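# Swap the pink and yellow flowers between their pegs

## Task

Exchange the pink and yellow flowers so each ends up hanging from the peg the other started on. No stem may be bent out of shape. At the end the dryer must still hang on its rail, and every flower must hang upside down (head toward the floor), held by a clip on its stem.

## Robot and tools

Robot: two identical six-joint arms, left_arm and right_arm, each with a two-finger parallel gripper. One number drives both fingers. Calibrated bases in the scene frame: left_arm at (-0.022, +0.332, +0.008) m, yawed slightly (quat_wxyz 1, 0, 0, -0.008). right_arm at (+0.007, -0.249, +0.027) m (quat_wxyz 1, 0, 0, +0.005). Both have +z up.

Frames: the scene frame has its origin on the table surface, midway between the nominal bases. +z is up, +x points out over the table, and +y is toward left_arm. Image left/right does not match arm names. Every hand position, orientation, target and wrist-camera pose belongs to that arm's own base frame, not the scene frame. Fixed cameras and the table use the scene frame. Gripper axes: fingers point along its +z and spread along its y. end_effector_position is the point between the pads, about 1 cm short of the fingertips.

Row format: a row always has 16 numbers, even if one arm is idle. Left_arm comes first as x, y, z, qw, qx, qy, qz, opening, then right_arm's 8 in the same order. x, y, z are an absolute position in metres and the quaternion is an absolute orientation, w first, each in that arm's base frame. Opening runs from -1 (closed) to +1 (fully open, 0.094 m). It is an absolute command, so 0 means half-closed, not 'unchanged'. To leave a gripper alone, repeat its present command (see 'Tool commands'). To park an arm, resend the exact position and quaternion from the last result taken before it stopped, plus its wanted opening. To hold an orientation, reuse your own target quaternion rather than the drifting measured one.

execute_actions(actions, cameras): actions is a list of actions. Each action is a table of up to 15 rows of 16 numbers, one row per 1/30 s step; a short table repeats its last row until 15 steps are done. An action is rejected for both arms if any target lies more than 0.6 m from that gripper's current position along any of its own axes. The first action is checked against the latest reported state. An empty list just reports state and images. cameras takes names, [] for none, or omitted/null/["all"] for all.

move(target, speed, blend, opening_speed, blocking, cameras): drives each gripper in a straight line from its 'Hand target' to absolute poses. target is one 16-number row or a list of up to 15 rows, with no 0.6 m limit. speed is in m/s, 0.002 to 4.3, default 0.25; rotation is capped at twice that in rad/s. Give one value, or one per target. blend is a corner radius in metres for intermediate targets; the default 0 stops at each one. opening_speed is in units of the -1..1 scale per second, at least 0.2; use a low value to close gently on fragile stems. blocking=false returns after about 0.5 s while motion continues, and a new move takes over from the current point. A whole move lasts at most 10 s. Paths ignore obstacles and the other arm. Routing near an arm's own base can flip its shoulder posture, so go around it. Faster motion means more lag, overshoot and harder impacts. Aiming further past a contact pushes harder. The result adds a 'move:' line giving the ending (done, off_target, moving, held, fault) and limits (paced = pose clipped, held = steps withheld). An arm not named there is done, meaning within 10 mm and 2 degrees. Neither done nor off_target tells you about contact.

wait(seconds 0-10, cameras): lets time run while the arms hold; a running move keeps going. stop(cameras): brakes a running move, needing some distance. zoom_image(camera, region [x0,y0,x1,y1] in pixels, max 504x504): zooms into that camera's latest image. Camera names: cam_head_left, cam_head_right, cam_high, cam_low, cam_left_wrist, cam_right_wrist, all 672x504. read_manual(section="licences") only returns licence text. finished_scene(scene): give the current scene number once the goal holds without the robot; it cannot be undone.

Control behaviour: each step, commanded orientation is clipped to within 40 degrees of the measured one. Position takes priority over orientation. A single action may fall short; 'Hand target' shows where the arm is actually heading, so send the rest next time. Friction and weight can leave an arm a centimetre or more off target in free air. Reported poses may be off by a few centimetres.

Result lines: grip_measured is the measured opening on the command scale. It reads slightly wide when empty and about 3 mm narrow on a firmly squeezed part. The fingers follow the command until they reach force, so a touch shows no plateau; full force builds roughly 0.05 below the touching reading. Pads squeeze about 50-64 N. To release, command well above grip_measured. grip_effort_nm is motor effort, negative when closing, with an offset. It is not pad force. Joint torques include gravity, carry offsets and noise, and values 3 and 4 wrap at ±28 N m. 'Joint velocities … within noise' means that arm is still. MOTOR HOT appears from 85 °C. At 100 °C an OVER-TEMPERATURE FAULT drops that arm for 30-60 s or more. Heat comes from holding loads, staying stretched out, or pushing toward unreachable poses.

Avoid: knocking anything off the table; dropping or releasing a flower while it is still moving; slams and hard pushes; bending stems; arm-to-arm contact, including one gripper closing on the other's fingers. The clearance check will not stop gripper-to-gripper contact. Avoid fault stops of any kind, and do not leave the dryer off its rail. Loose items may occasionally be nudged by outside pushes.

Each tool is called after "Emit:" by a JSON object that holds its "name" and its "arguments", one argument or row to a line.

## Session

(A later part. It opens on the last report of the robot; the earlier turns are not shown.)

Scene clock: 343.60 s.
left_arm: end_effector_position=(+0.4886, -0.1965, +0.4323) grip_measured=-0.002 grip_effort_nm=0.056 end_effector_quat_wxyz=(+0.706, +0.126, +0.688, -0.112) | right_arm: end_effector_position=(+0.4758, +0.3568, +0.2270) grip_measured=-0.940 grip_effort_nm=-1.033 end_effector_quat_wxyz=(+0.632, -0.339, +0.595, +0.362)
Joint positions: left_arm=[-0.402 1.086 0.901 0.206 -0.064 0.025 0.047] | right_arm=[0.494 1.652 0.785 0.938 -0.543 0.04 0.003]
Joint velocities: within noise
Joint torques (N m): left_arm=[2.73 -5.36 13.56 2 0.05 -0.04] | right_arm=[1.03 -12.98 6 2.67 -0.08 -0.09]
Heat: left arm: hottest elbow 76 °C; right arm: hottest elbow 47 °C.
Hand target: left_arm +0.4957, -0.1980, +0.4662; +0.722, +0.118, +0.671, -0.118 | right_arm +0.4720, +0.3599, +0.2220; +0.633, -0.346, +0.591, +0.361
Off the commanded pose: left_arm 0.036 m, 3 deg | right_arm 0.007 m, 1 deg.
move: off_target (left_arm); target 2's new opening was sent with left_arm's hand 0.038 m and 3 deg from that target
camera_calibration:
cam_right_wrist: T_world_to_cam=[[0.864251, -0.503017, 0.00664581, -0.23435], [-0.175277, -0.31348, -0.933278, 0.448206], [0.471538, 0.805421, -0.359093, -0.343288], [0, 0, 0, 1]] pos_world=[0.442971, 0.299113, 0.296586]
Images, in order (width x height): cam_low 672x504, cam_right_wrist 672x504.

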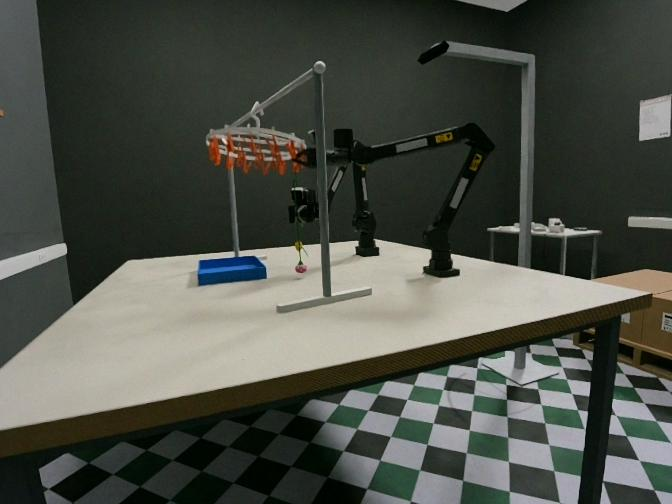

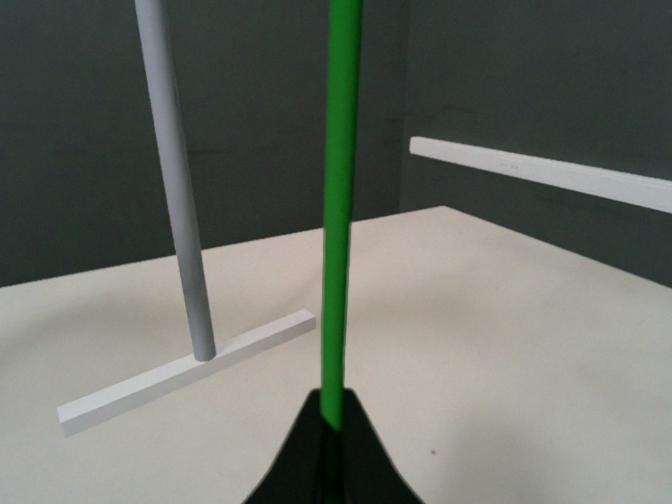

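Emit:
{"name": "move", "arguments": {
  "target": [
    [0.43,-0.175,0.47,0.722,0.118,0.671,-0.118,0.15,0.465,0.345,0.212,0.633,-0.346,0.591,0.361,-1],
    [0.36,-0.25,0.50,0.7071,0,0.7071,0,0.15,0.39,0.22,0.212,0.633,-0.346,0.591,0.361,-1],
    [0.36,-0.36,0.49,0.692,-0.147,0.692,0.147,0.15,0.39,0.13,0.212,0.633,-0.346,0.591,0.361,-1]
  ],
  "speed": 0.2,
  "blend": 0.02,
  "cameras": ["cam_left_wrist","cam_high","cam_head_right"]
}}

Scene clock: 350.30 s.
left_arm: end_effector_position=(+0.3595, -0.3512, +0.4631) grip_measured=+0.148 grip_effort_nm=0.051 end_effector_quat_wxyz=(+0.684, -0.121, +0.697, +0.175) | right_arm: end_effector_position=(+0.3916, +0.1337, +0.2119) grip_measured=-0.940 grip_effort_nm=-1.028 end_effector_quat_wxyz=(+0.632, -0.351, +0.590, +0.360)
Joint positions: left_arm=[-1.122 1.375 1.256 0.037 -1.545 -0.005 0.054] | right_arm=[-0.049 1.412 0.407 1.132 -1.101 0.094 0.003]
Joint velocities: within noise
Joint torques (N m): left_arm=[2.02 -9.11 12.9 2.17 -0.12 -0.05] | right_arm=[-0.32 -7.36 4.77 2.26 -0.03 0.18]
Heat: left arm: hottest elbow 75 °C; right arm: hottest elbow 46 °C.
Hand target: left_arm +0.3590, -0.3586, +0.4891; +0.692, -0.147, +0.692, +0.147 | right_arm +0.3900, +0.1300, +0.2120; +0.633, -0.346, +0.591, +0.361
Off the commanded pose: left_arm 0.028 m, 4 deg | right_arm 0.004 m, 1 deg.
move: off_target (left_arm)
camera_calibration:
cam_left_wrist: T_world_to_cam=[[0.413399, -0.905933, -0.0915731, -0.424477], [-0.418783, -0.099867, -0.902578, 0.572212], [0.80853, 0.411474, -0.420675, 0.139122], [0, 0, 0, 1]] pos_world=[0.302627, -0.384648, 0.53612]
Images, in order (width x height): cam_head_right 672x504, cam_high 672x504, cam_left_wrist 672x504.

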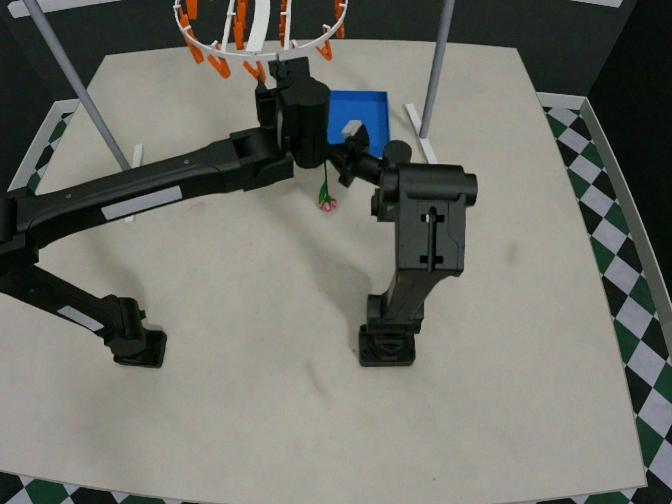

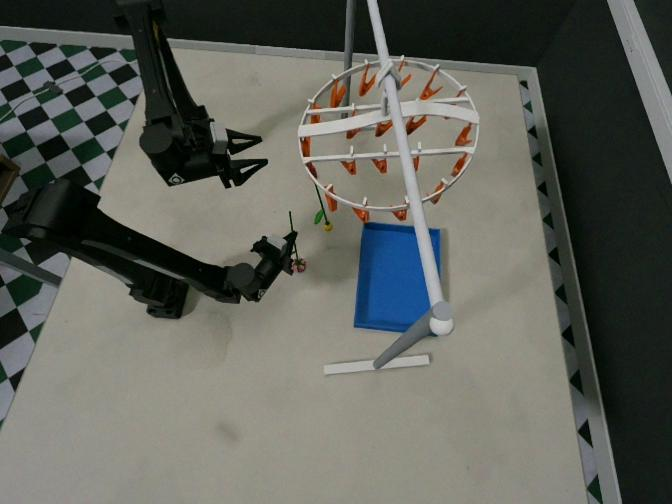

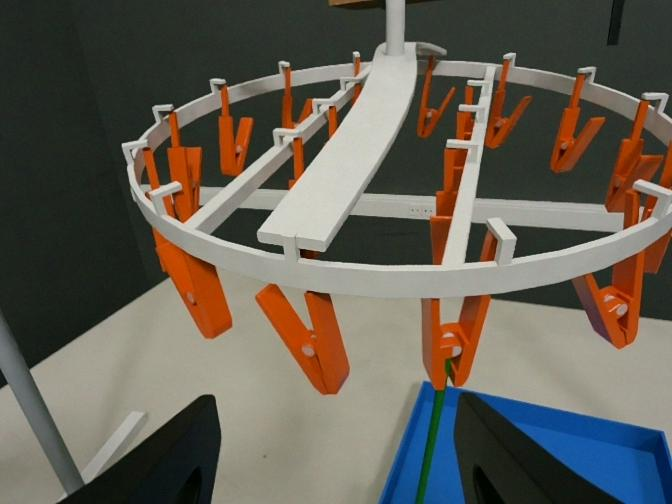

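Emit:
{"name": "move", "arguments": {
  "target": [0.40,-0.42,0.49,0.664,-0.242,0.664,0.242,0.15,0.39,0.13,0.212,0.633,-0.346,0.591,0.361,-1],
  "speed": 0.15,
  "cameras": ["cam_left_wrist","cam_high"]
}}

Scene clock: 355.83 s.
left_arm: end_effector_position=(+0.3916, -0.4176, +0.4673) grip_measured=+0.148 grip_effort_nm=0.051 end_effector_quat_wxyz=(+0.685, -0.137, +0.694, +0.174) | right_arm: end_effector_position=(+0.3915, +0.1337, +0.2121) grip_measured=-0.940 grip_effort_nm=-1.038 end_effector_quat_wxyz=(+0.632, -0.351, +0.590, +0.360)
Joint positions: left_arm=[-1.122 1.574 1.477 0.04 -1.565 -0.005 0.054] | right_arm=[-0.049 1.412 0.407 1.133 -1.101 0.096 0.003]
Joint velocities: within noise
Joint torques (N m): left_arm=[3.43 -11.58 12.94 1.78 -0.11 0.09] | right_arm=[-0.15 -7.18 4.71 2.21 -0.01 0.18]
Heat: left arm: hottest elbow 76 °C; right arm: hottest elbow 44 °C.
Hand target: left_arm +0.3992, -0.4184, +0.4892; +0.689, -0.161, +0.689, +0.161 | right_arm +0.3900, +0.1300, +0.2120; +0.633, -0.346, +0.591, +0.361
Off the commanded pose: left_arm 0.024 m, 15 deg | right_arm 0.004 m, 1 deg.
joint sent to its limit (left arm) — joint 5 (wrist yaw), lower limit. The joint targets are off in orientation, not in position.
move: off_target (left_arm)
camera_calibration:
cam_left_wrist: T_world_to_cam=[[0.433172, -0.898829, -0.0668417, -0.513755], [-0.405479, -0.128106, -0.905083, 0.566949], [0.804952, 0.41916, -0.419948, 0.146553], [0, 0, 0, 1]] pos_world=[0.334462, -0.450578, 0.54034]
Images, in order (width x height): cam_high 672x504, cam_left_wrist 672x504.

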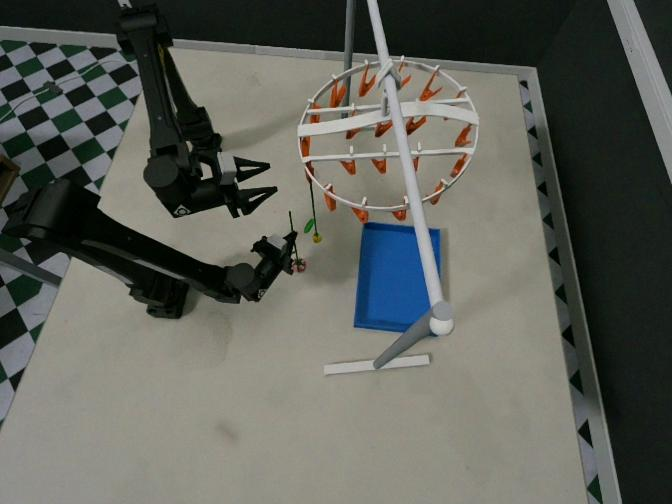

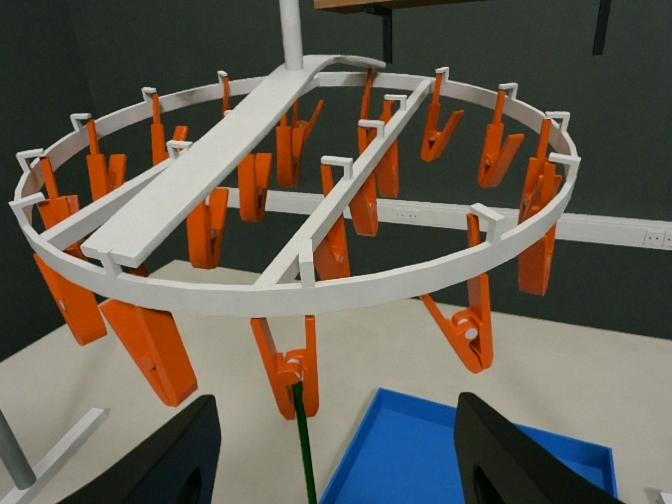

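Emit:
{"name": "move", "arguments": {
  "target": [0.42,-0.476,0.475,0.685,-0.174,0.685,0.174,0.0,0.39,0.13,0.212,0.633,-0.346,0.591,0.361,-1],
  "speed": 0.15,
  "cameras": ["cam_left_wrist","cam_low"]
}}

Emit:
{"name": "zoom_image", "arguments": {
  "camera": "cam_low",
  "region": [200, 100, 350, 212]
}}

Scene clock: 359.67 s.
left_arm: end_effector_position=(+0.4174, -0.4711, +0.4494) grip_measured=+0.002 grip_effort_nm=-0.125 end_effector_quat_wxyz=(+0.685, -0.136, +0.694, +0.176) | right_arm: end_effector_position=(+0.3915, +0.1337, +0.2121) grip_measured=-0.940 grip_effort_nm=-1.038 end_effector_quat_wxyz=(+0.632, -0.351, +0.590, +0.360)
Joint positions: left_arm=[-1.122 1.735 1.634 0.04 -1.566 -0.005 0.047] | right_arm=[-0.049 1.412 0.407 1.133 -1.101 0.096 0.003]
Joint velocities: within noise
Joint torques (N m): left_arm=[2.55 -14.21 12.92 1.74 -0.08 0.1] | right_arm=[-0.21 -7.24 4.71 2.26 -0.02 0.18]
Heat: left arm: hottest elbow 76 °C; right arm: hottest elbow 44 °C.
Hand target: left_arm +0.4192, -0.4745, +0.4743; +0.690, -0.157, +0.690, +0.157 | right_arm +0.3900, +0.1300, +0.2120; +0.633, -0.346, +0.591, +0.361
Off the commanded pose: left_arm 0.026 m, 4 deg | right_arm 0.004 m, 1 deg.
joint sent to its limit (left arm) — joint 5 (wrist yaw), lower limit. The joint targets are off in orientation, not in position.
move: off_target (left_arm)
camera_calibration:
cam_left_wrist: T_world_to_cam=[[0.433735, -0.898238, -0.0710101, -0.572396], [-0.406997, -0.124996, -0.904837, 0.556279], [0.803883, 0.421361, -0.419795, 0.142071], [0, 0, 0, 1]] pos_world=[0.360464, -0.504479, 0.522336]
Images, in order (width x height): cam_low 672x504, cam_left_wrist 672x504.

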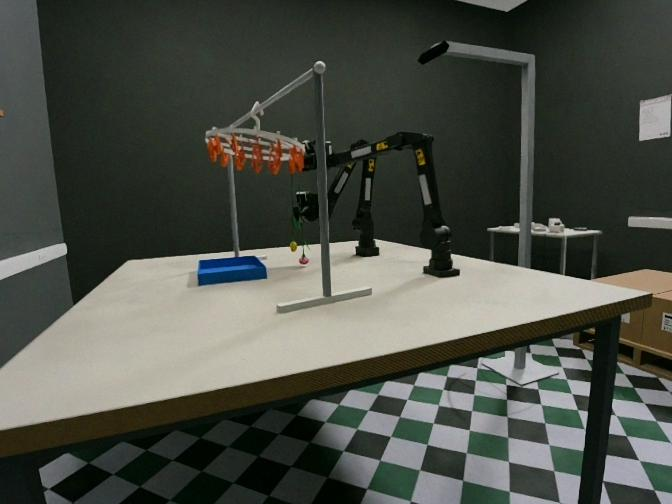

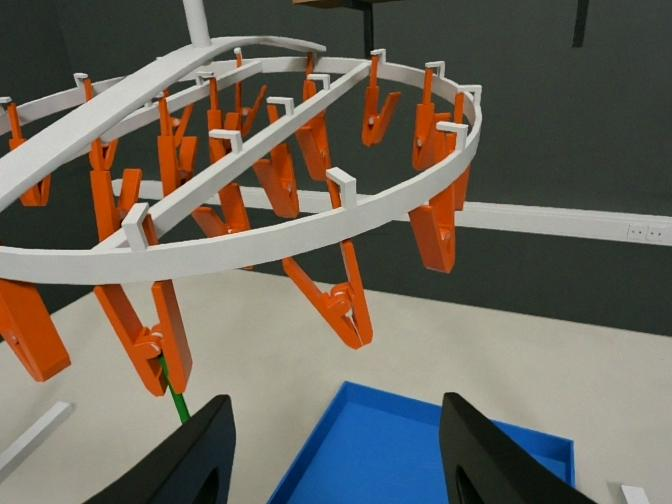

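Scaled by 3.360 from the camera's 672x504 image, which has a finer 960x720 frame.

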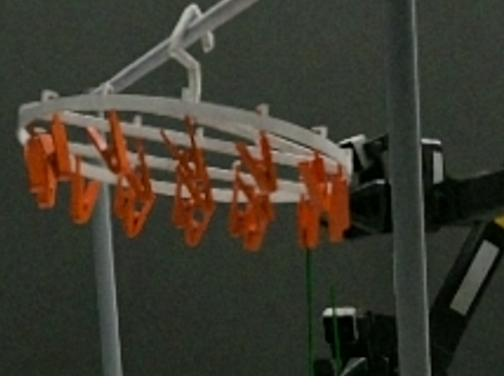

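Emit:
{"name": "move", "arguments": {
  "target": [0.466,-0.449,0.472,0.685,-0.174,0.685,0.174,-0.05,0.39,0.13,0.212,0.633,-0.346,0.591,0.361,-1],
  "speed": 0.15,
  "cameras": ["cam_left_wrist"]
}}

Scene clock: 362.73 s.
left_arm: end_effector_position=(+0.4611, -0.4403, +0.4521) grip_measured=-0.048 grip_effort_nm=-0.120 end_effector_quat_wxyz=(+0.680, -0.159, +0.690, +0.192) | right_arm: end_effector_position=(+0.3915, +0.1337, +0.2121) grip_measured=-0.940 grip_effort_nm=-1.033 end_effector_quat_wxyz=(+0.632, -0.351, +0.590, +0.360)
Joint positions: left_arm=[-1.034 1.743 1.65 0.04 -1.535 -0.005 0.045] | right_arm=[-0.049 1.412 0.407 1.133 -1.101 0.096 0.003]
Joint velocities: within noise
Joint torques (N m): left_arm=[2.43 -13.33 13 1.81 0.12 0.1] | right_arm=[-0.21 -7.18 4.75 2.29 -0.02 0.19]
Heat: left arm: hottest elbow 77 °C; right arm: hottest elbow 43 °C.
Hand target: left_arm +0.4649, -0.4478, +0.4716; +0.685, -0.174, +0.685, +0.174 | right_arm +0.3900, +0.1300, +0.2120; +0.633, -0.346, +0.591, +0.361
Off the commanded pose: left_arm 0.022 m, 3 deg | right_arm 0.004 m, 1 deg.
move: off_target (left_arm)
camera_calibration:
cam_left_wrist: T_world_to_cam=[[0.483636, -0.87305, -0.0622922, -0.579322], [-0.396845, -0.155289, -0.904654, 0.562329], [0.780135, 0.462243, -0.421569, 0.124822], [0, 0, 0, 1]] pos_world=[0.40596, -0.476151, 0.525248]
Images, in order (width x height): cam_left_wrist 672x504.

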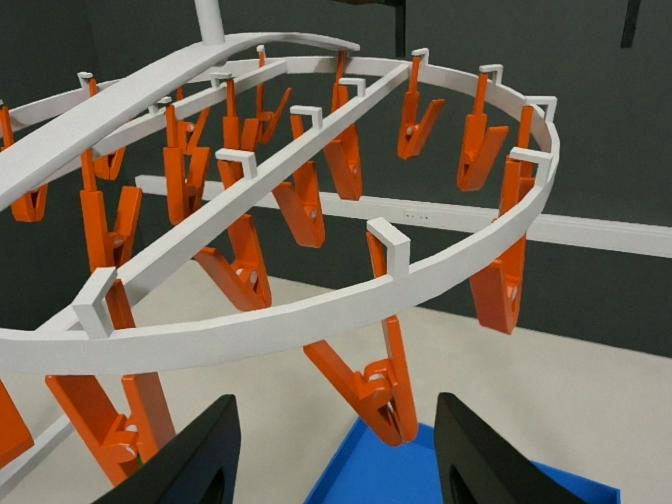

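Emit:
{"name": "move", "arguments": {
  "target": [0.4945,-0.4385,0.465,0.675,-0.211,0.675,0.211,-0.05,0.39,0.13,0.212,0.633,-0.346,0.591,0.361,-1],
  "speed": 0.1,
  "cameras": ["cam_left_wrist","cam_low"]
}}

Emit:
{"name": "zoom_image", "arguments": {
  "camera": "cam_low",
  "region": [250, 120, 350, 195]
}}

Scene clock: 366.53 s.
left_arm: end_effector_position=(+0.4875, -0.4348, +0.4447) grip_measured=-0.048 grip_effort_nm=-0.125 end_effector_quat_wxyz=(+0.673, -0.183, +0.683, +0.215) | right_arm: end_effector_position=(+0.3915, +0.1337, +0.2121) grip_measured=-0.940 grip_effort_nm=-1.033 end_effector_quat_wxyz=(+0.632, -0.351, +0.590, +0.360)
Joint positions: left_arm=[-0.994 1.803 1.712 0.04 -1.565 -0.005 0.045] | right_arm=[-0.049 1.412 0.407 1.133 -1.101 0.096 0.003]
Joint velocities: within noise
Joint torques (N m): left_arm=[2.96 -14.56 13 1.68 -0.1 0.12] | right_arm=[-0.32 -7.41 4.68 2.22 -0.01 0.18]
Heat: left arm: hottest elbow 78 °C; right arm: hottest elbow 43 °C.
Hand target: left_arm +0.4936, -0.4372, +0.4645; +0.678, -0.203, +0.677, +0.202 | right_arm +0.3900, +0.1300, +0.2120; +0.633, -0.346, +0.591, +0.361
Off the commanded pose: left_arm 0.022 m, 3 deg | right_arm 0.004 m, 1 deg.
joint sent to its limit (left arm) — joint 5 (wrist yaw), lower limit. The joint targets still meet the commanded pose.
move: off_target (left_arm)
camera_calibration:
cam_left_wrist: T_world_to_cam=[[0.544449, -0.83662, -0.0603479, -0.602451], [-0.38268, -0.183726, -0.905429, 0.548039], [0.746412, 0.516054, -0.420187, 0.137779], [0, 0, 0, 1]] pos_world=[0.434887, -0.474435, 0.517746]
Images, in order (width x height): cam_low 672x504, cam_left_wrist 672x504.

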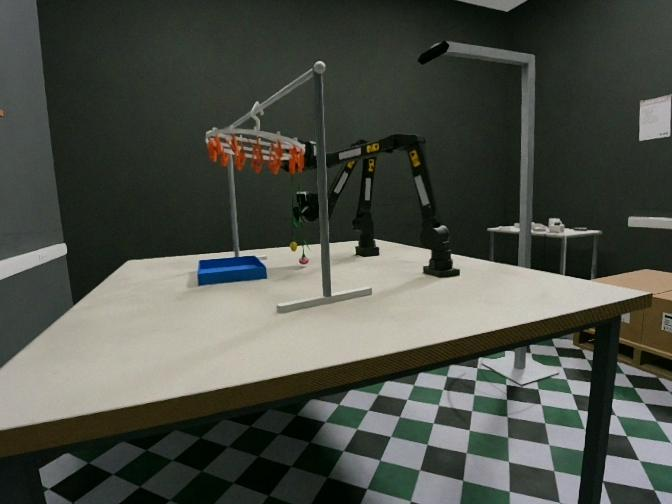

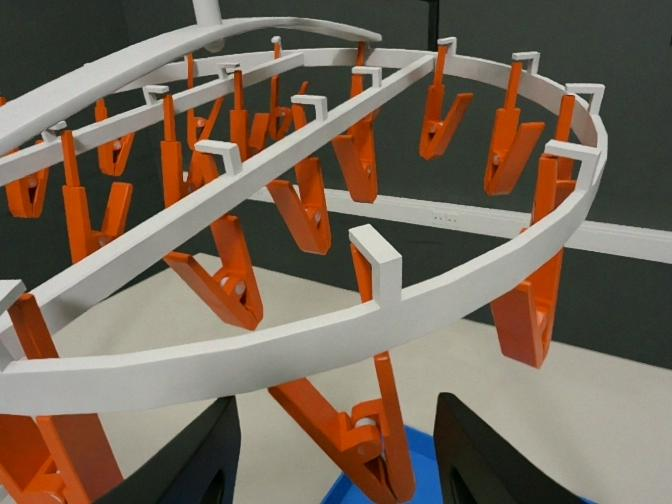

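Scaled by 5.040 from the camera's 672x504 image, which has a finer 960x720 frame.

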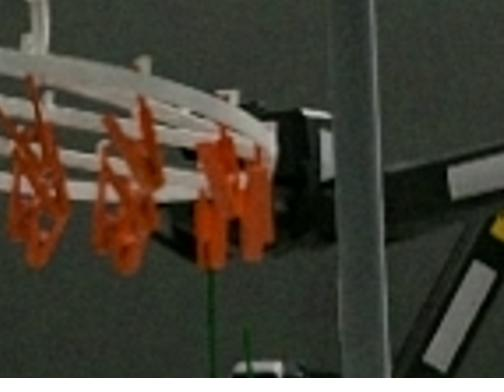

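Emit:
{"name": "move", "arguments": {
  "target": [0.5075,-0.4285,0.463,0.675,-0.211,0.675,0.211,-0.05,0.39,0.13,0.212,0.633,-0.346,0.591,0.361,-1],
  "speed": 0.1,
  "cameras": ["cam_left_wrist"]
}}

Scene clock: 369.37 s.
left_arm: end_effector_position=(+0.4975, -0.4276, +0.4422) grip_measured=-0.048 grip_effort_nm=-0.129 end_effector_quat_wxyz=(+0.671, -0.189, +0.681, +0.223) | right_arm: end_effector_position=(+0.3915, +0.1337, +0.2121) grip_measured=-0.940 grip_effort_nm=-1.028 end_effector_quat_wxyz=(+0.632, -0.351, +0.590, +0.360)
Joint positions: left_arm=[-0.974 1.811 1.717 0.04 -1.565 -0.005 0.045] | right_arm=[-0.049 1.412 0.407 1.133 -1.101 0.096 0.003]
Joint velocities: within noise
Joint torques (N m): left_arm=[3.31 -14.62 13.04 1.72 -0.08 0.11] | right_arm=[-0.21 -7.47 4.72 2.24 -0.03 0.18]
Heat: left arm: hottest elbow 78 °C; right arm: hottest elbow 42 °C.
Hand target: left_arm +0.5063, -0.4271, +0.4626; +0.675, -0.211, +0.675, +0.211 | right_arm +0.3900, +0.1300, +0.2120; +0.633, -0.346, +0.591, +0.361
Off the commanded pose: left_arm 0.023 m, 3 deg | right_arm 0.004 m, 1 deg.
move: off_target (left_arm)
camera_calibration:
cam_left_wrist: T_world_to_cam=[[0.560521, -0.825736, -0.0630533, -0.604171], [-0.380366, -0.189069, -0.905304, 0.54742], [0.73562, 0.531425, -0.420059, 0.137499], [0, 0, 0, 1]] pos_world=[0.445723, -0.468456, 0.515244]
Images, in order (width x height): cam_left_wrist 672x504.

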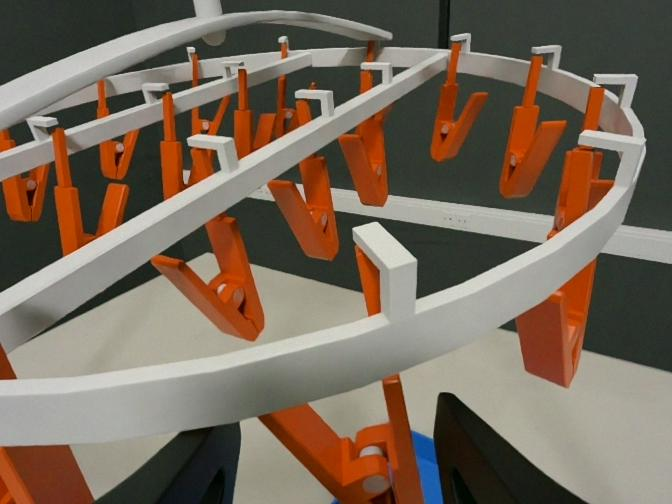

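Emit:
{"name": "move", "arguments": {
  "target": [0.5185,-0.4205,0.463,0.675,-0.211,0.675,0.211,0.1,0.39,0.13,0.212,0.633,-0.346,0.591,0.361,-1],
  "speed": 0.1,
  "cameras": []
}}

Emit:
{"name": "move", "arguments": {
  "target": [0.5185,-0.4205,0.463,0.675,-0.211,0.675,0.211,-1,0.39,0.13,0.212,0.633,-0.346,0.591,0.361,-1],
  "opening_speed": 0.8,
  "cameras": ["cam_left_wrist","cam_low","cam_high"]
}}

Emit:
{"name": "zoom_image", "arguments": {
  "camera": "cam_low",
  "region": [250, 120, 350, 195]
}}

Emit:
{"name": "zoom_image", "arguments": {
  "camera": "cam_high",
  "region": [260, 140, 380, 230]
}}

Scene clock: 373.63 s.
left_arm: end_effector_position=(+0.5081, -0.4191, +0.4428) grip_measured=+0.098 grip_effort_nm=0.056 end_effector_quat_wxyz=(+0.670, -0.192, +0.681, +0.224) | right_arm: end_effector_position=(+0.3915, +0.1337, +0.2121) grip_measured=-0.940 grip_effort_nm=-1.038 end_effector_quat_wxyz=(+0.632, -0.351, +0.590, +0.360)
Joint positions: left_arm=[-0.953 1.811 1.719 0.04 -1.55 -0.005 0.052] | right_arm=[-0.049 1.412 0.407 1.133 -1.101 0.096 0.003]
Joint velocities: within noise
Joint torques (N m): left_arm=[3.08 -14.62 12.98 1.73 0.11 0.11] | right_arm=[-0.32 -7.47 4.74 2.28 -0.02 0.18]
Heat: left arm: hottest elbow 78 °C; right arm: hottest elbow 42 °C.
Hand target: left_arm +0.5172, -0.4192, +0.4625; +0.675, -0.211, +0.675, +0.211 | right_arm +0.3900, +0.1300, +0.2120; +0.633, -0.346, +0.591, +0.361
Off the commanded pose: left_arm 0.023 m, 3 deg | right_arm 0.004 m, 1 deg.
move: off_target (left_arm)
No camera images: "cameras" was empty.

Scene clock: 375.23 s.
left_arm: end_effector_position=(+0.5082, -0.4193, +0.4425) grip_measured=-0.583 grip_effort_nm=-1.067 end_effector_quat_wxyz=(+0.670, -0.191, +0.681, +0.224) | right_arm: end_effector_position=(+0.3915, +0.1337, +0.2121) grip_measured=-0.940 grip_effort_nm=-1.033 end_effector_quat_wxyz=(+0.632, -0.351, +0.590, +0.360)
Joint positions: left_arm=[-0.953 1.812 1.719 0.04 -1.549 -0.005 0.02] | right_arm=[-0.049 1.412 0.407 1.133 -1.101 0.096 0.003]
Joint velocities: within noise
Joint torques (N m): left_arm=[3.43 -14.68 12.98 1.73 0.09 0.12] | right_arm=[-0.38 -7.3 4.74 2.26 -0.02 0.19]
Heat: left arm: hottest elbow 77 °C; right arm: hottest elbow 41 °C.
Hand target: left_arm +0.5173, -0.4193, +0.4623; +0.675, -0.211, +0.675, +0.211 | right_arm +0.3900, +0.1300, +0.2120; +0.633, -0.346, +0.591, +0.361
Off the commanded pose: left_arm 0.023 m, 3 deg | right_arm 0.004 m, 1 deg.
move: off_target (left_arm)
camera_calibration:
cam_left_wrist: T_world_to_cam=[[0.564635, -0.823015, -0.0619185, -0.604787], [-0.379481, -0.192259, -0.905003, 0.551436], [0.732926, 0.534494, -0.420875, 0.128405], [0, 0, 0, 1]] pos_world=[0.456633, -0.460362, 0.515646]
Images, in order (width x height): cam_high 672x504, cam_low 672x504, cam_left_wrist 672x504.

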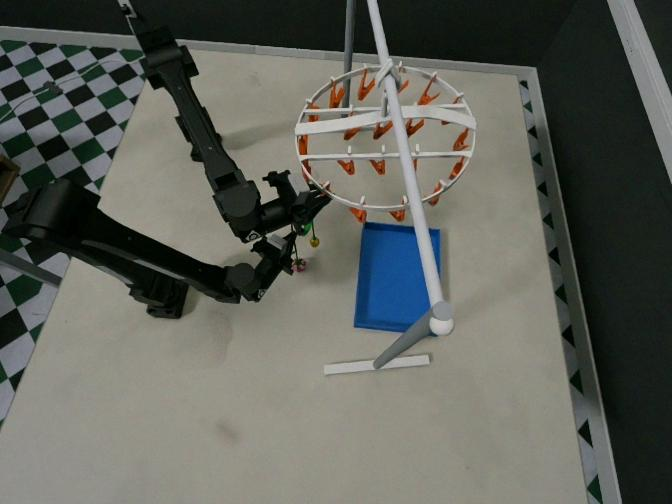

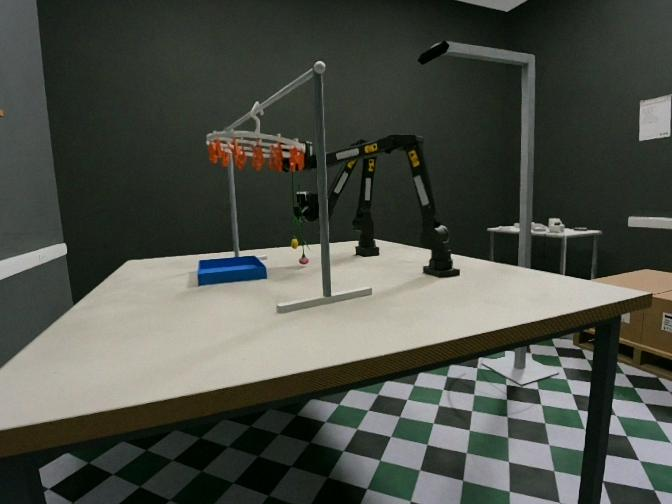

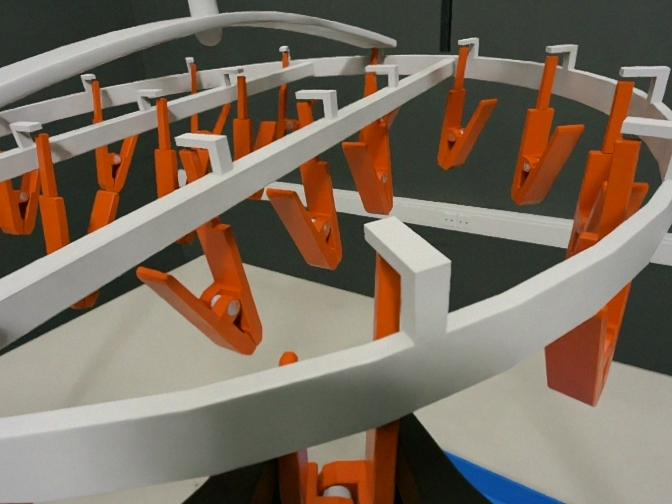

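Scaled by 5.040 from the camera's 672x504 image, which has a finer 960x720 frame.

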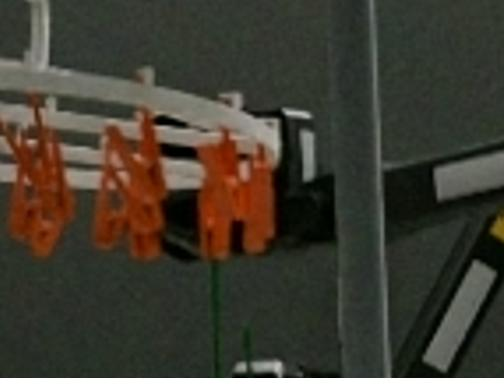

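Scaled by 4.200 from the camera's 672x504 image, which has a finer 960x720 frame.

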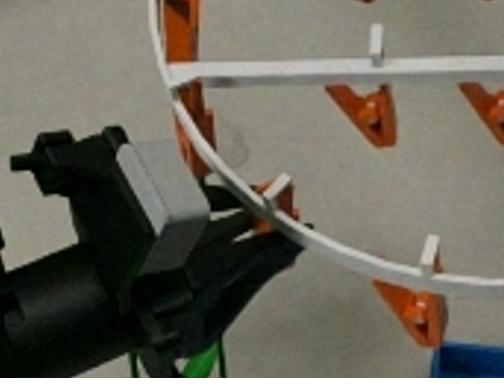

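Emit:
{"name": "move", "arguments": {
  "target": [0.5185,-0.4205,0.463,0.675,-0.211,0.675,0.211,-1,0.478,0.12,0.225,0.633,-0.346,0.591,0.361,-1],
  "speed": 0.15,
  "cameras": ["cam_high","cam_low","cam_head_right"]
}}

Emit:
{"name": "zoom_image", "arguments": {
  "camera": "cam_low",
  "region": [250, 120, 350, 195]
}}

Emit:
{"name": "zoom_image", "arguments": {
  "camera": "cam_high",
  "region": [260, 140, 380, 230]
}}

Emit:
{"name": "zoom_image", "arguments": {
  "camera": "cam_head_right",
  "region": [220, 20, 400, 155]
}}

Scene clock: 383.93 s.
left_arm: end_effector_position=(+0.5082, -0.4193, +0.4425) grip_measured=-0.583 grip_effort_nm=-1.062 end_effector_quat_wxyz=(+0.670, -0.191, +0.681, +0.224) | right_arm: end_effector_position=(+0.4629, +0.1239, +0.2162) grip_measured=-0.940 grip_effort_nm=-1.033 end_effector_quat_wxyz=(+0.629, -0.348, +0.594, +0.362)
Joint positions: left_arm=[-0.953 1.812 1.719 0.04 -1.549 -0.005 0.02] | right_arm=[-0.065 1.557 0.602 1.075 -1.115 0.101 0.003]
Joint velocities: within noise
Joint torques (N m): left_arm=[3.37 -14.68 12.98 1.74 0.1 0.11] | right_arm=[-0.09 -9.41 8.68 1.32 0.03 0.16]
Heat: left arm: hottest elbow 76 °C; right arm: hottest elbow 41 °C.
Hand target: left_arm +0.5173, -0.4193, +0.4623; +0.675, -0.211, +0.675, +0.211 | right_arm +0.4772, +0.1197, +0.2252; +0.633, -0.346, +0.591, +0.361
Off the commanded pose: left_arm 0.023 m, 3 deg | right_arm 0.018 m, 1 deg.
move: off_target (left_arm, right_arm)
Images, in order (width x height): cam_head_right 672x504, cam_high 672x504, cam_low 672x504.

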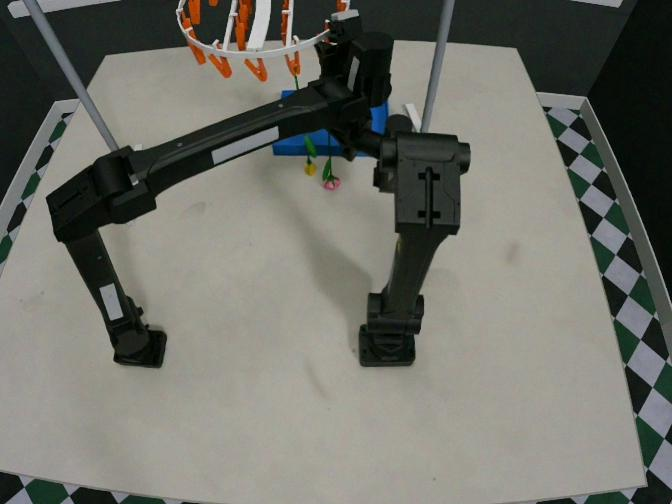

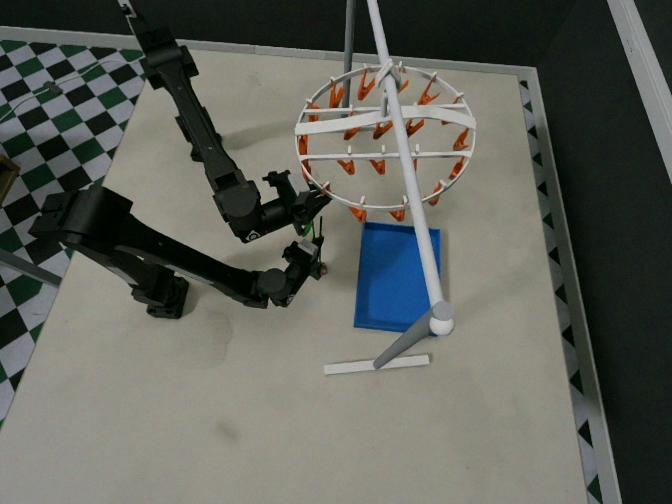

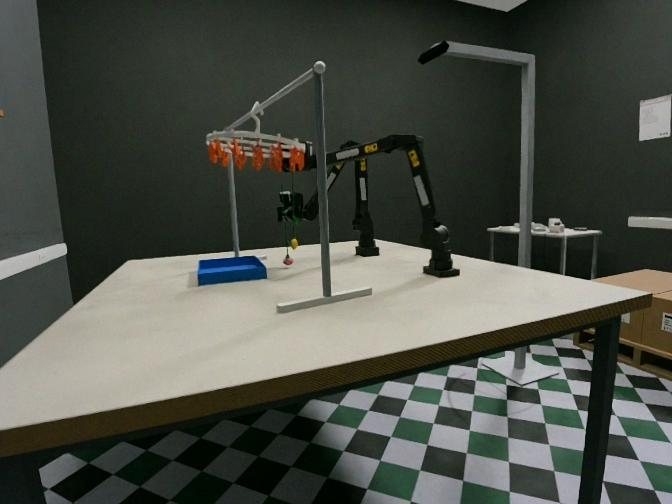

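Scaled by 5.040 from the camera's 672x504 image, which has a finer 960x720 frame.

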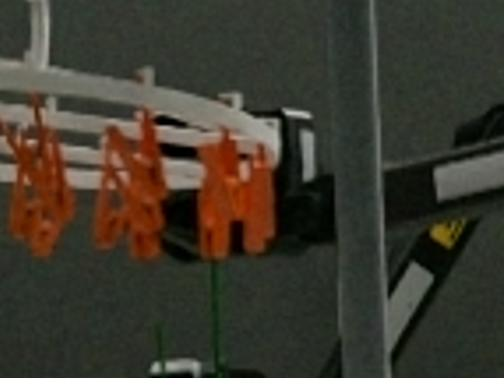

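Scaled by 4.200 from the camera's 672x504 image, which has a finer 960x720 frame.

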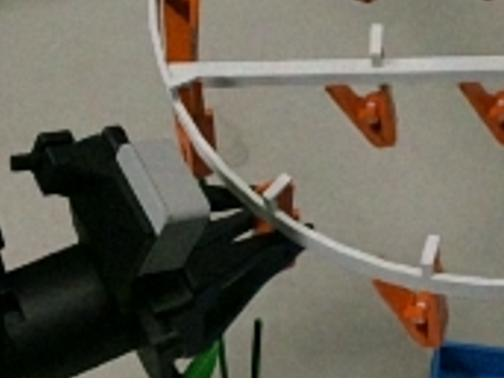

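Scaled by 2.800 from the camera's 672x504 image, which has a finer 960x720 frame.

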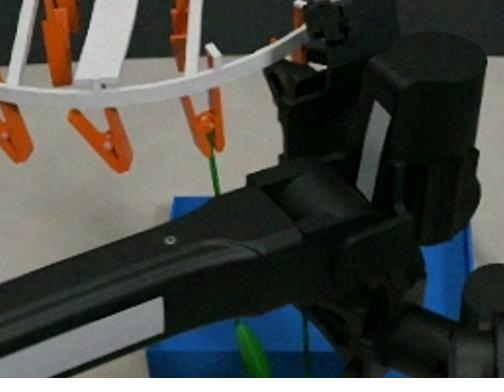

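Emit:
{"name": "move", "arguments": {
  "target": [0.5185,-0.4205,0.463,0.675,-0.211,0.675,0.211,-1,0.489,0.12,0.26,0.633,-0.346,0.591,0.361,-1],
  "speed": 0.1,
  "cameras": ["cam_high","cam_low"]
}}

Emit:
{"name": "zoom_image", "arguments": {
  "camera": "cam_low",
  "region": [260, 145, 310, 185]
}}

Emit:
{"name": "zoom_image", "arguments": {
  "camera": "cam_high",
  "region": [300, 165, 350, 225]
}}

Scene clock: 392.43 s.
left_arm: end_effector_position=(+0.5082, -0.4193, +0.4425) grip_measured=-0.583 grip_effort_nm=-1.067 end_effector_quat_wxyz=(+0.670, -0.191, +0.681, +0.224) | right_arm: end_effector_position=(+0.4763, +0.1231, +0.2416) grip_measured=-0.940 grip_effort_nm=-1.033 end_effector_quat_wxyz=(+0.622, -0.342, +0.600, +0.368)
Joint positions: left_arm=[-0.953 1.812 1.719 0.04 -1.549 -0.005 0.02] | right_arm=[-0.065 1.507 0.659 0.949 -1.115 0.107 0.003]
Joint velocities: within noise
Joint torques (N m): left_arm=[3.37 -14.68 12.97 1.74 0.1 0.11] | right_arm=[-0.03 -11.16 9.47 1.32 0.08 0.11]
Heat: left arm: hottest elbow 75 °C; right arm: hottest elbow 40 °C.
Hand target: left_arm +0.5173, -0.4193, +0.4623; +0.675, -0.211, +0.675, +0.211 | right_arm +0.4880, +0.1198, +0.2601; +0.633, -0.346, +0.591, +0.361
Off the commanded pose: left_arm 0.023 m, 3 deg | right_arm 0.023 m, 2 deg.
move: off_target (left_arm, right_arm)
Images, in order (width x height): cam_high 672x504, cam_low 672x504.

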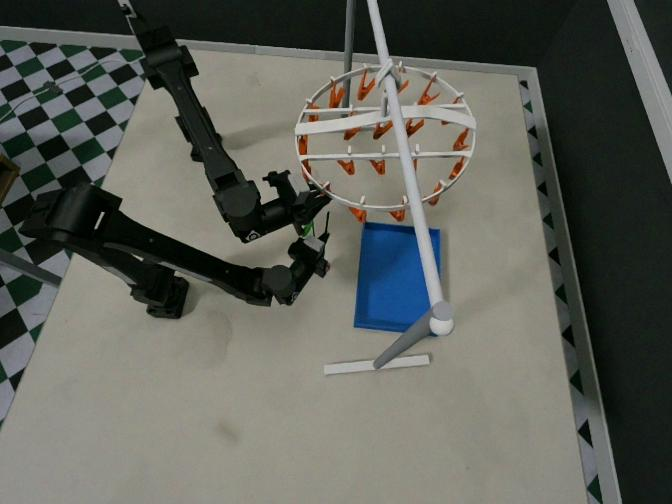

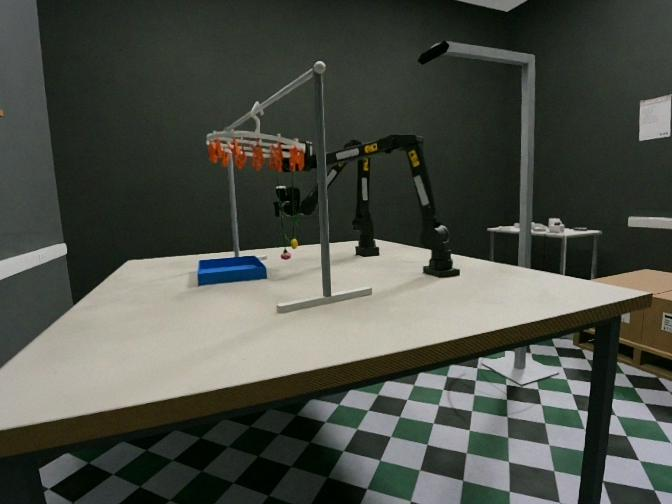

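Scaled by 10.080 from the camera's 672x504 image, which has a finer 960x720 frame.

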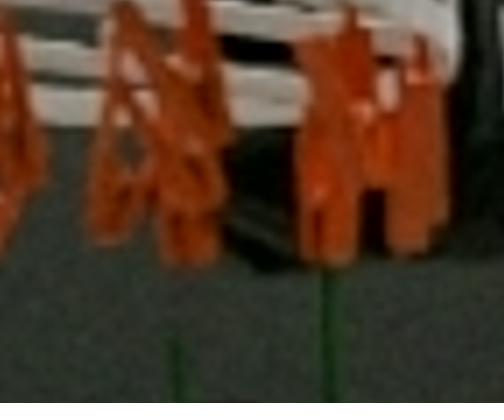

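Scaled by 8.400 from the camera's 672x504 image, which has a finer 960x720 frame.

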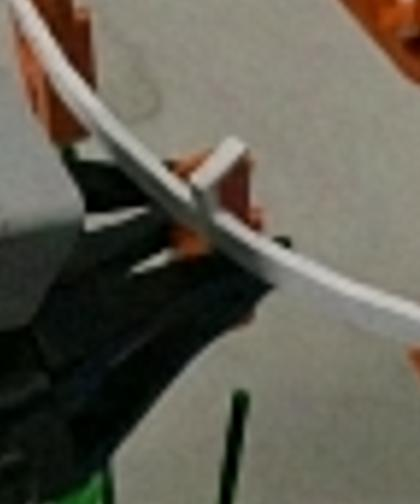

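Emit:
{"name": "move", "arguments": {
  "target": [0.5185,-0.4205,0.463,0.675,-0.211,0.675,0.211,-1,0.488,0.128,0.283,0.633,-0.346,0.591,0.361,-1],
  "speed": 0.1,
  "cameras": ["cam_high","cam_low"]
}}

Emit:
{"name": "zoom_image", "arguments": {
  "camera": "cam_low",
  "region": [260, 145, 310, 185]
}}

Emit:
{"name": "zoom_image", "arguments": {
  "camera": "cam_high",
  "region": [300, 165, 350, 225]
}}

Scene clock: 397.53 s.
left_arm: end_effector_position=(+0.5082, -0.4193, +0.4425) grip_measured=-0.583 grip_effort_nm=-1.062 end_effector_quat_wxyz=(+0.670, -0.191, +0.681, +0.224) | right_arm: end_effector_position=(+0.4771, +0.1236, +0.2614) grip_measured=-0.940 grip_effort_nm=-1.033 end_effector_quat_wxyz=(+0.622, -0.336, +0.605, +0.366)
Joint positions: left_arm=[-0.953 1.812 1.719 0.04 -1.549 -0.005 0.02] | right_arm=[-0.061 1.45 0.676 0.867 -1.097 0.107 0.003]
Joint velocities: within noise
Joint torques (N m): left_arm=[3.37 -14.68 12.98 1.73 0.1 0.11] | right_arm=[1.44 -11.05 10.18 1.37 0.12 0.07]
Heat: left arm: hottest elbow 75 °C; right arm: hottest elbow 40 °C.
Hand target: left_arm +0.5173, -0.4193, +0.4623; +0.675, -0.211, +0.675, +0.211 | right_arm +0.4868, +0.1278, +0.2831; +0.633, -0.346, +0.591, +0.361
Off the commanded pose: left_arm 0.023 m, 3 deg | right_arm 0.025 m, 2 deg.
move: off_target (left_arm, right_arm)
Images, in order (width x height): cam_high 672x504, cam_low 672x504.

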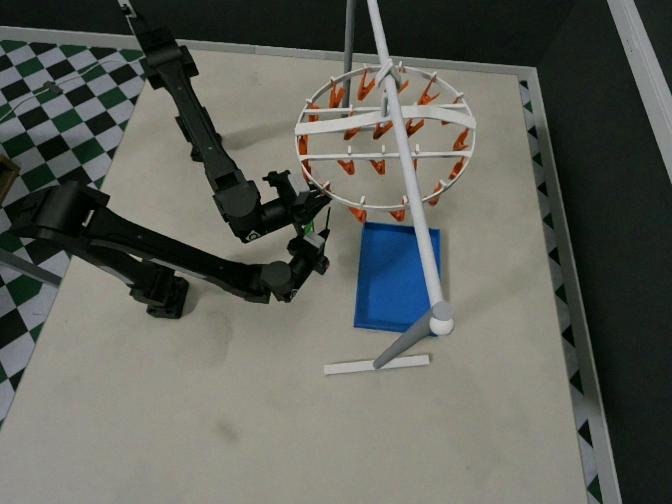

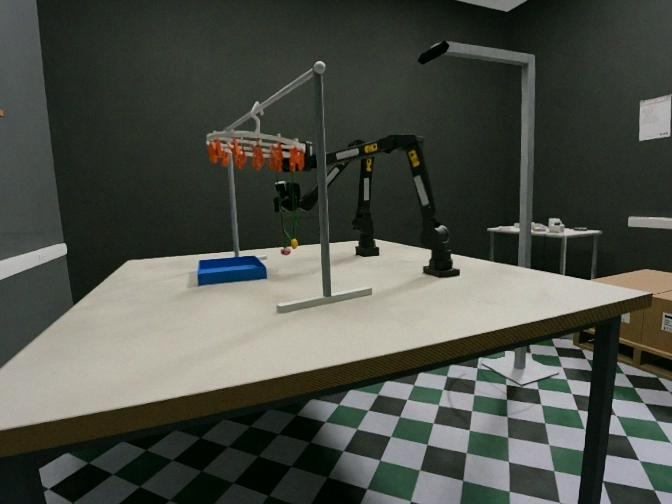

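Scaled by 10.080 from the camera's 672x504 image, which has a finer 960x720 frame.

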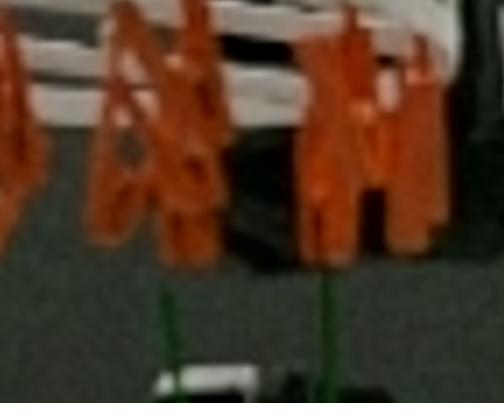

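Scaled by 8.400 from the camera's 672x504 image, which has a finer 960x720 frame.

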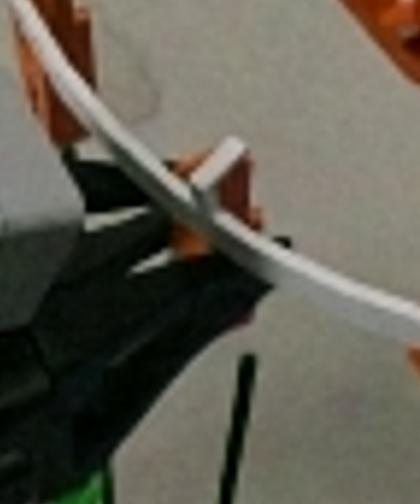

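Emit:
{"name": "move", "arguments": {
  "target": [0.5185,-0.4205,0.463,0.675,-0.211,0.675,0.211,-1,0.482,0.146,0.283,0.633,-0.346,0.591,0.361,-1],
  "speed": 0.1,
  "cameras": ["cam_high","cam_low"]
}}

Emit:
{"name": "zoom_image", "arguments": {
  "camera": "cam_low",
  "region": [260, 145, 310, 185]
}}

Emit:
{"name": "zoom_image", "arguments": {
  "camera": "cam_high",
  "region": [300, 165, 350, 225]
}}

Scene clock: 401.17 s.
left_arm: end_effector_position=(+0.5082, -0.4193, +0.4425) grip_measured=-0.583 grip_effort_nm=-1.067 end_effector_quat_wxyz=(+0.670, -0.191, +0.681, +0.224) | right_arm: end_effector_position=(+0.4759, +0.1418, +0.2660) grip_measured=-0.940 grip_effort_nm=-1.033 end_effector_quat_wxyz=(+0.623, -0.335, +0.604, +0.367)
Joint positions: left_arm=[-0.953 1.812 1.719 0.04 -1.549 -0.005 0.02] | right_arm=[-0.015 1.437 0.676 0.854 -1.053 0.107 0.003]
Joint velocities: within noise
Joint torques (N m): left_arm=[3.37 -14.68 12.97 1.74 0.1 0.11] | right_arm=[1.2 -11.16 9.13 1.26 0.12 -0.07]
Heat: left arm: hottest elbow 75 °C; right arm: hottest elbow 40 °C.
Hand target: left_arm +0.5173, -0.4193, +0.4623; +0.675, -0.211, +0.675, +0.211 | right_arm +0.4813, +0.1458, +0.2831; +0.633, -0.346, +0.591, +0.361
Off the commanded pose: left_arm 0.023 m, 3 deg | right_arm 0.019 m, 2 deg.
move: off_target (left_arm, right_arm)
Images, in order (width x height): cam_high 672x504, cam_low 672x504.

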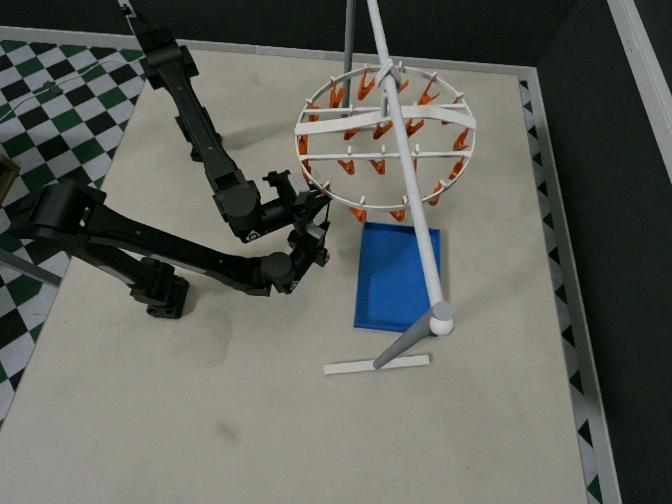

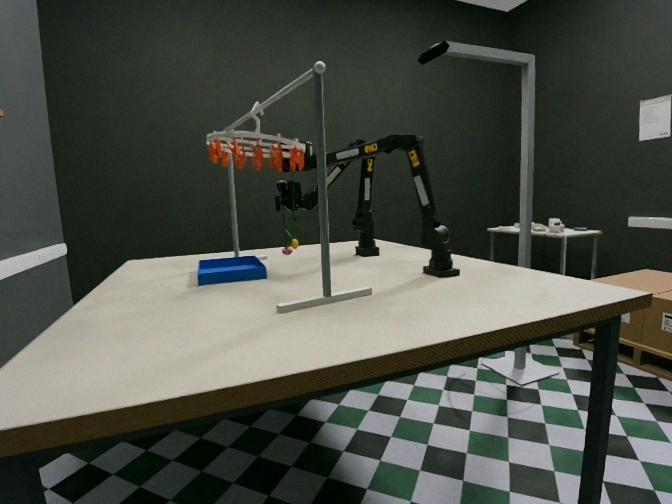

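Scaled by 10.080 from the camera's 672x504 image, which has a finer 960x720 frame.

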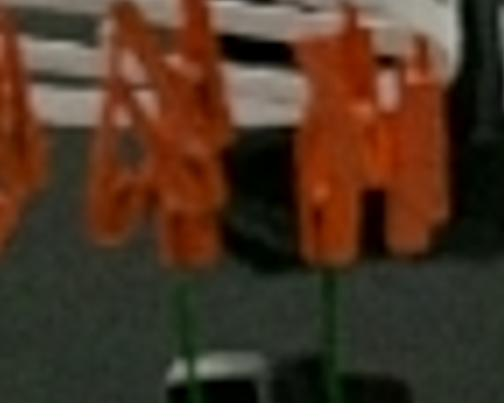

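Scaled by 8.400 from the camera's 672x504 image, which has a finer 960x720 frame.

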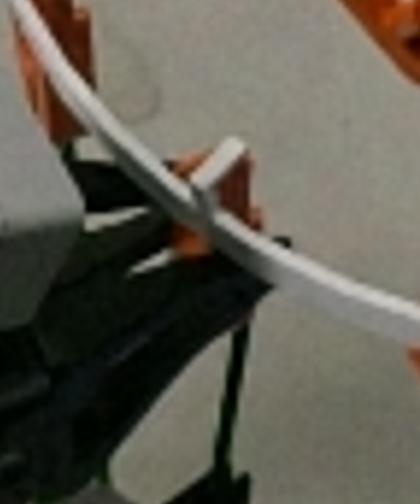

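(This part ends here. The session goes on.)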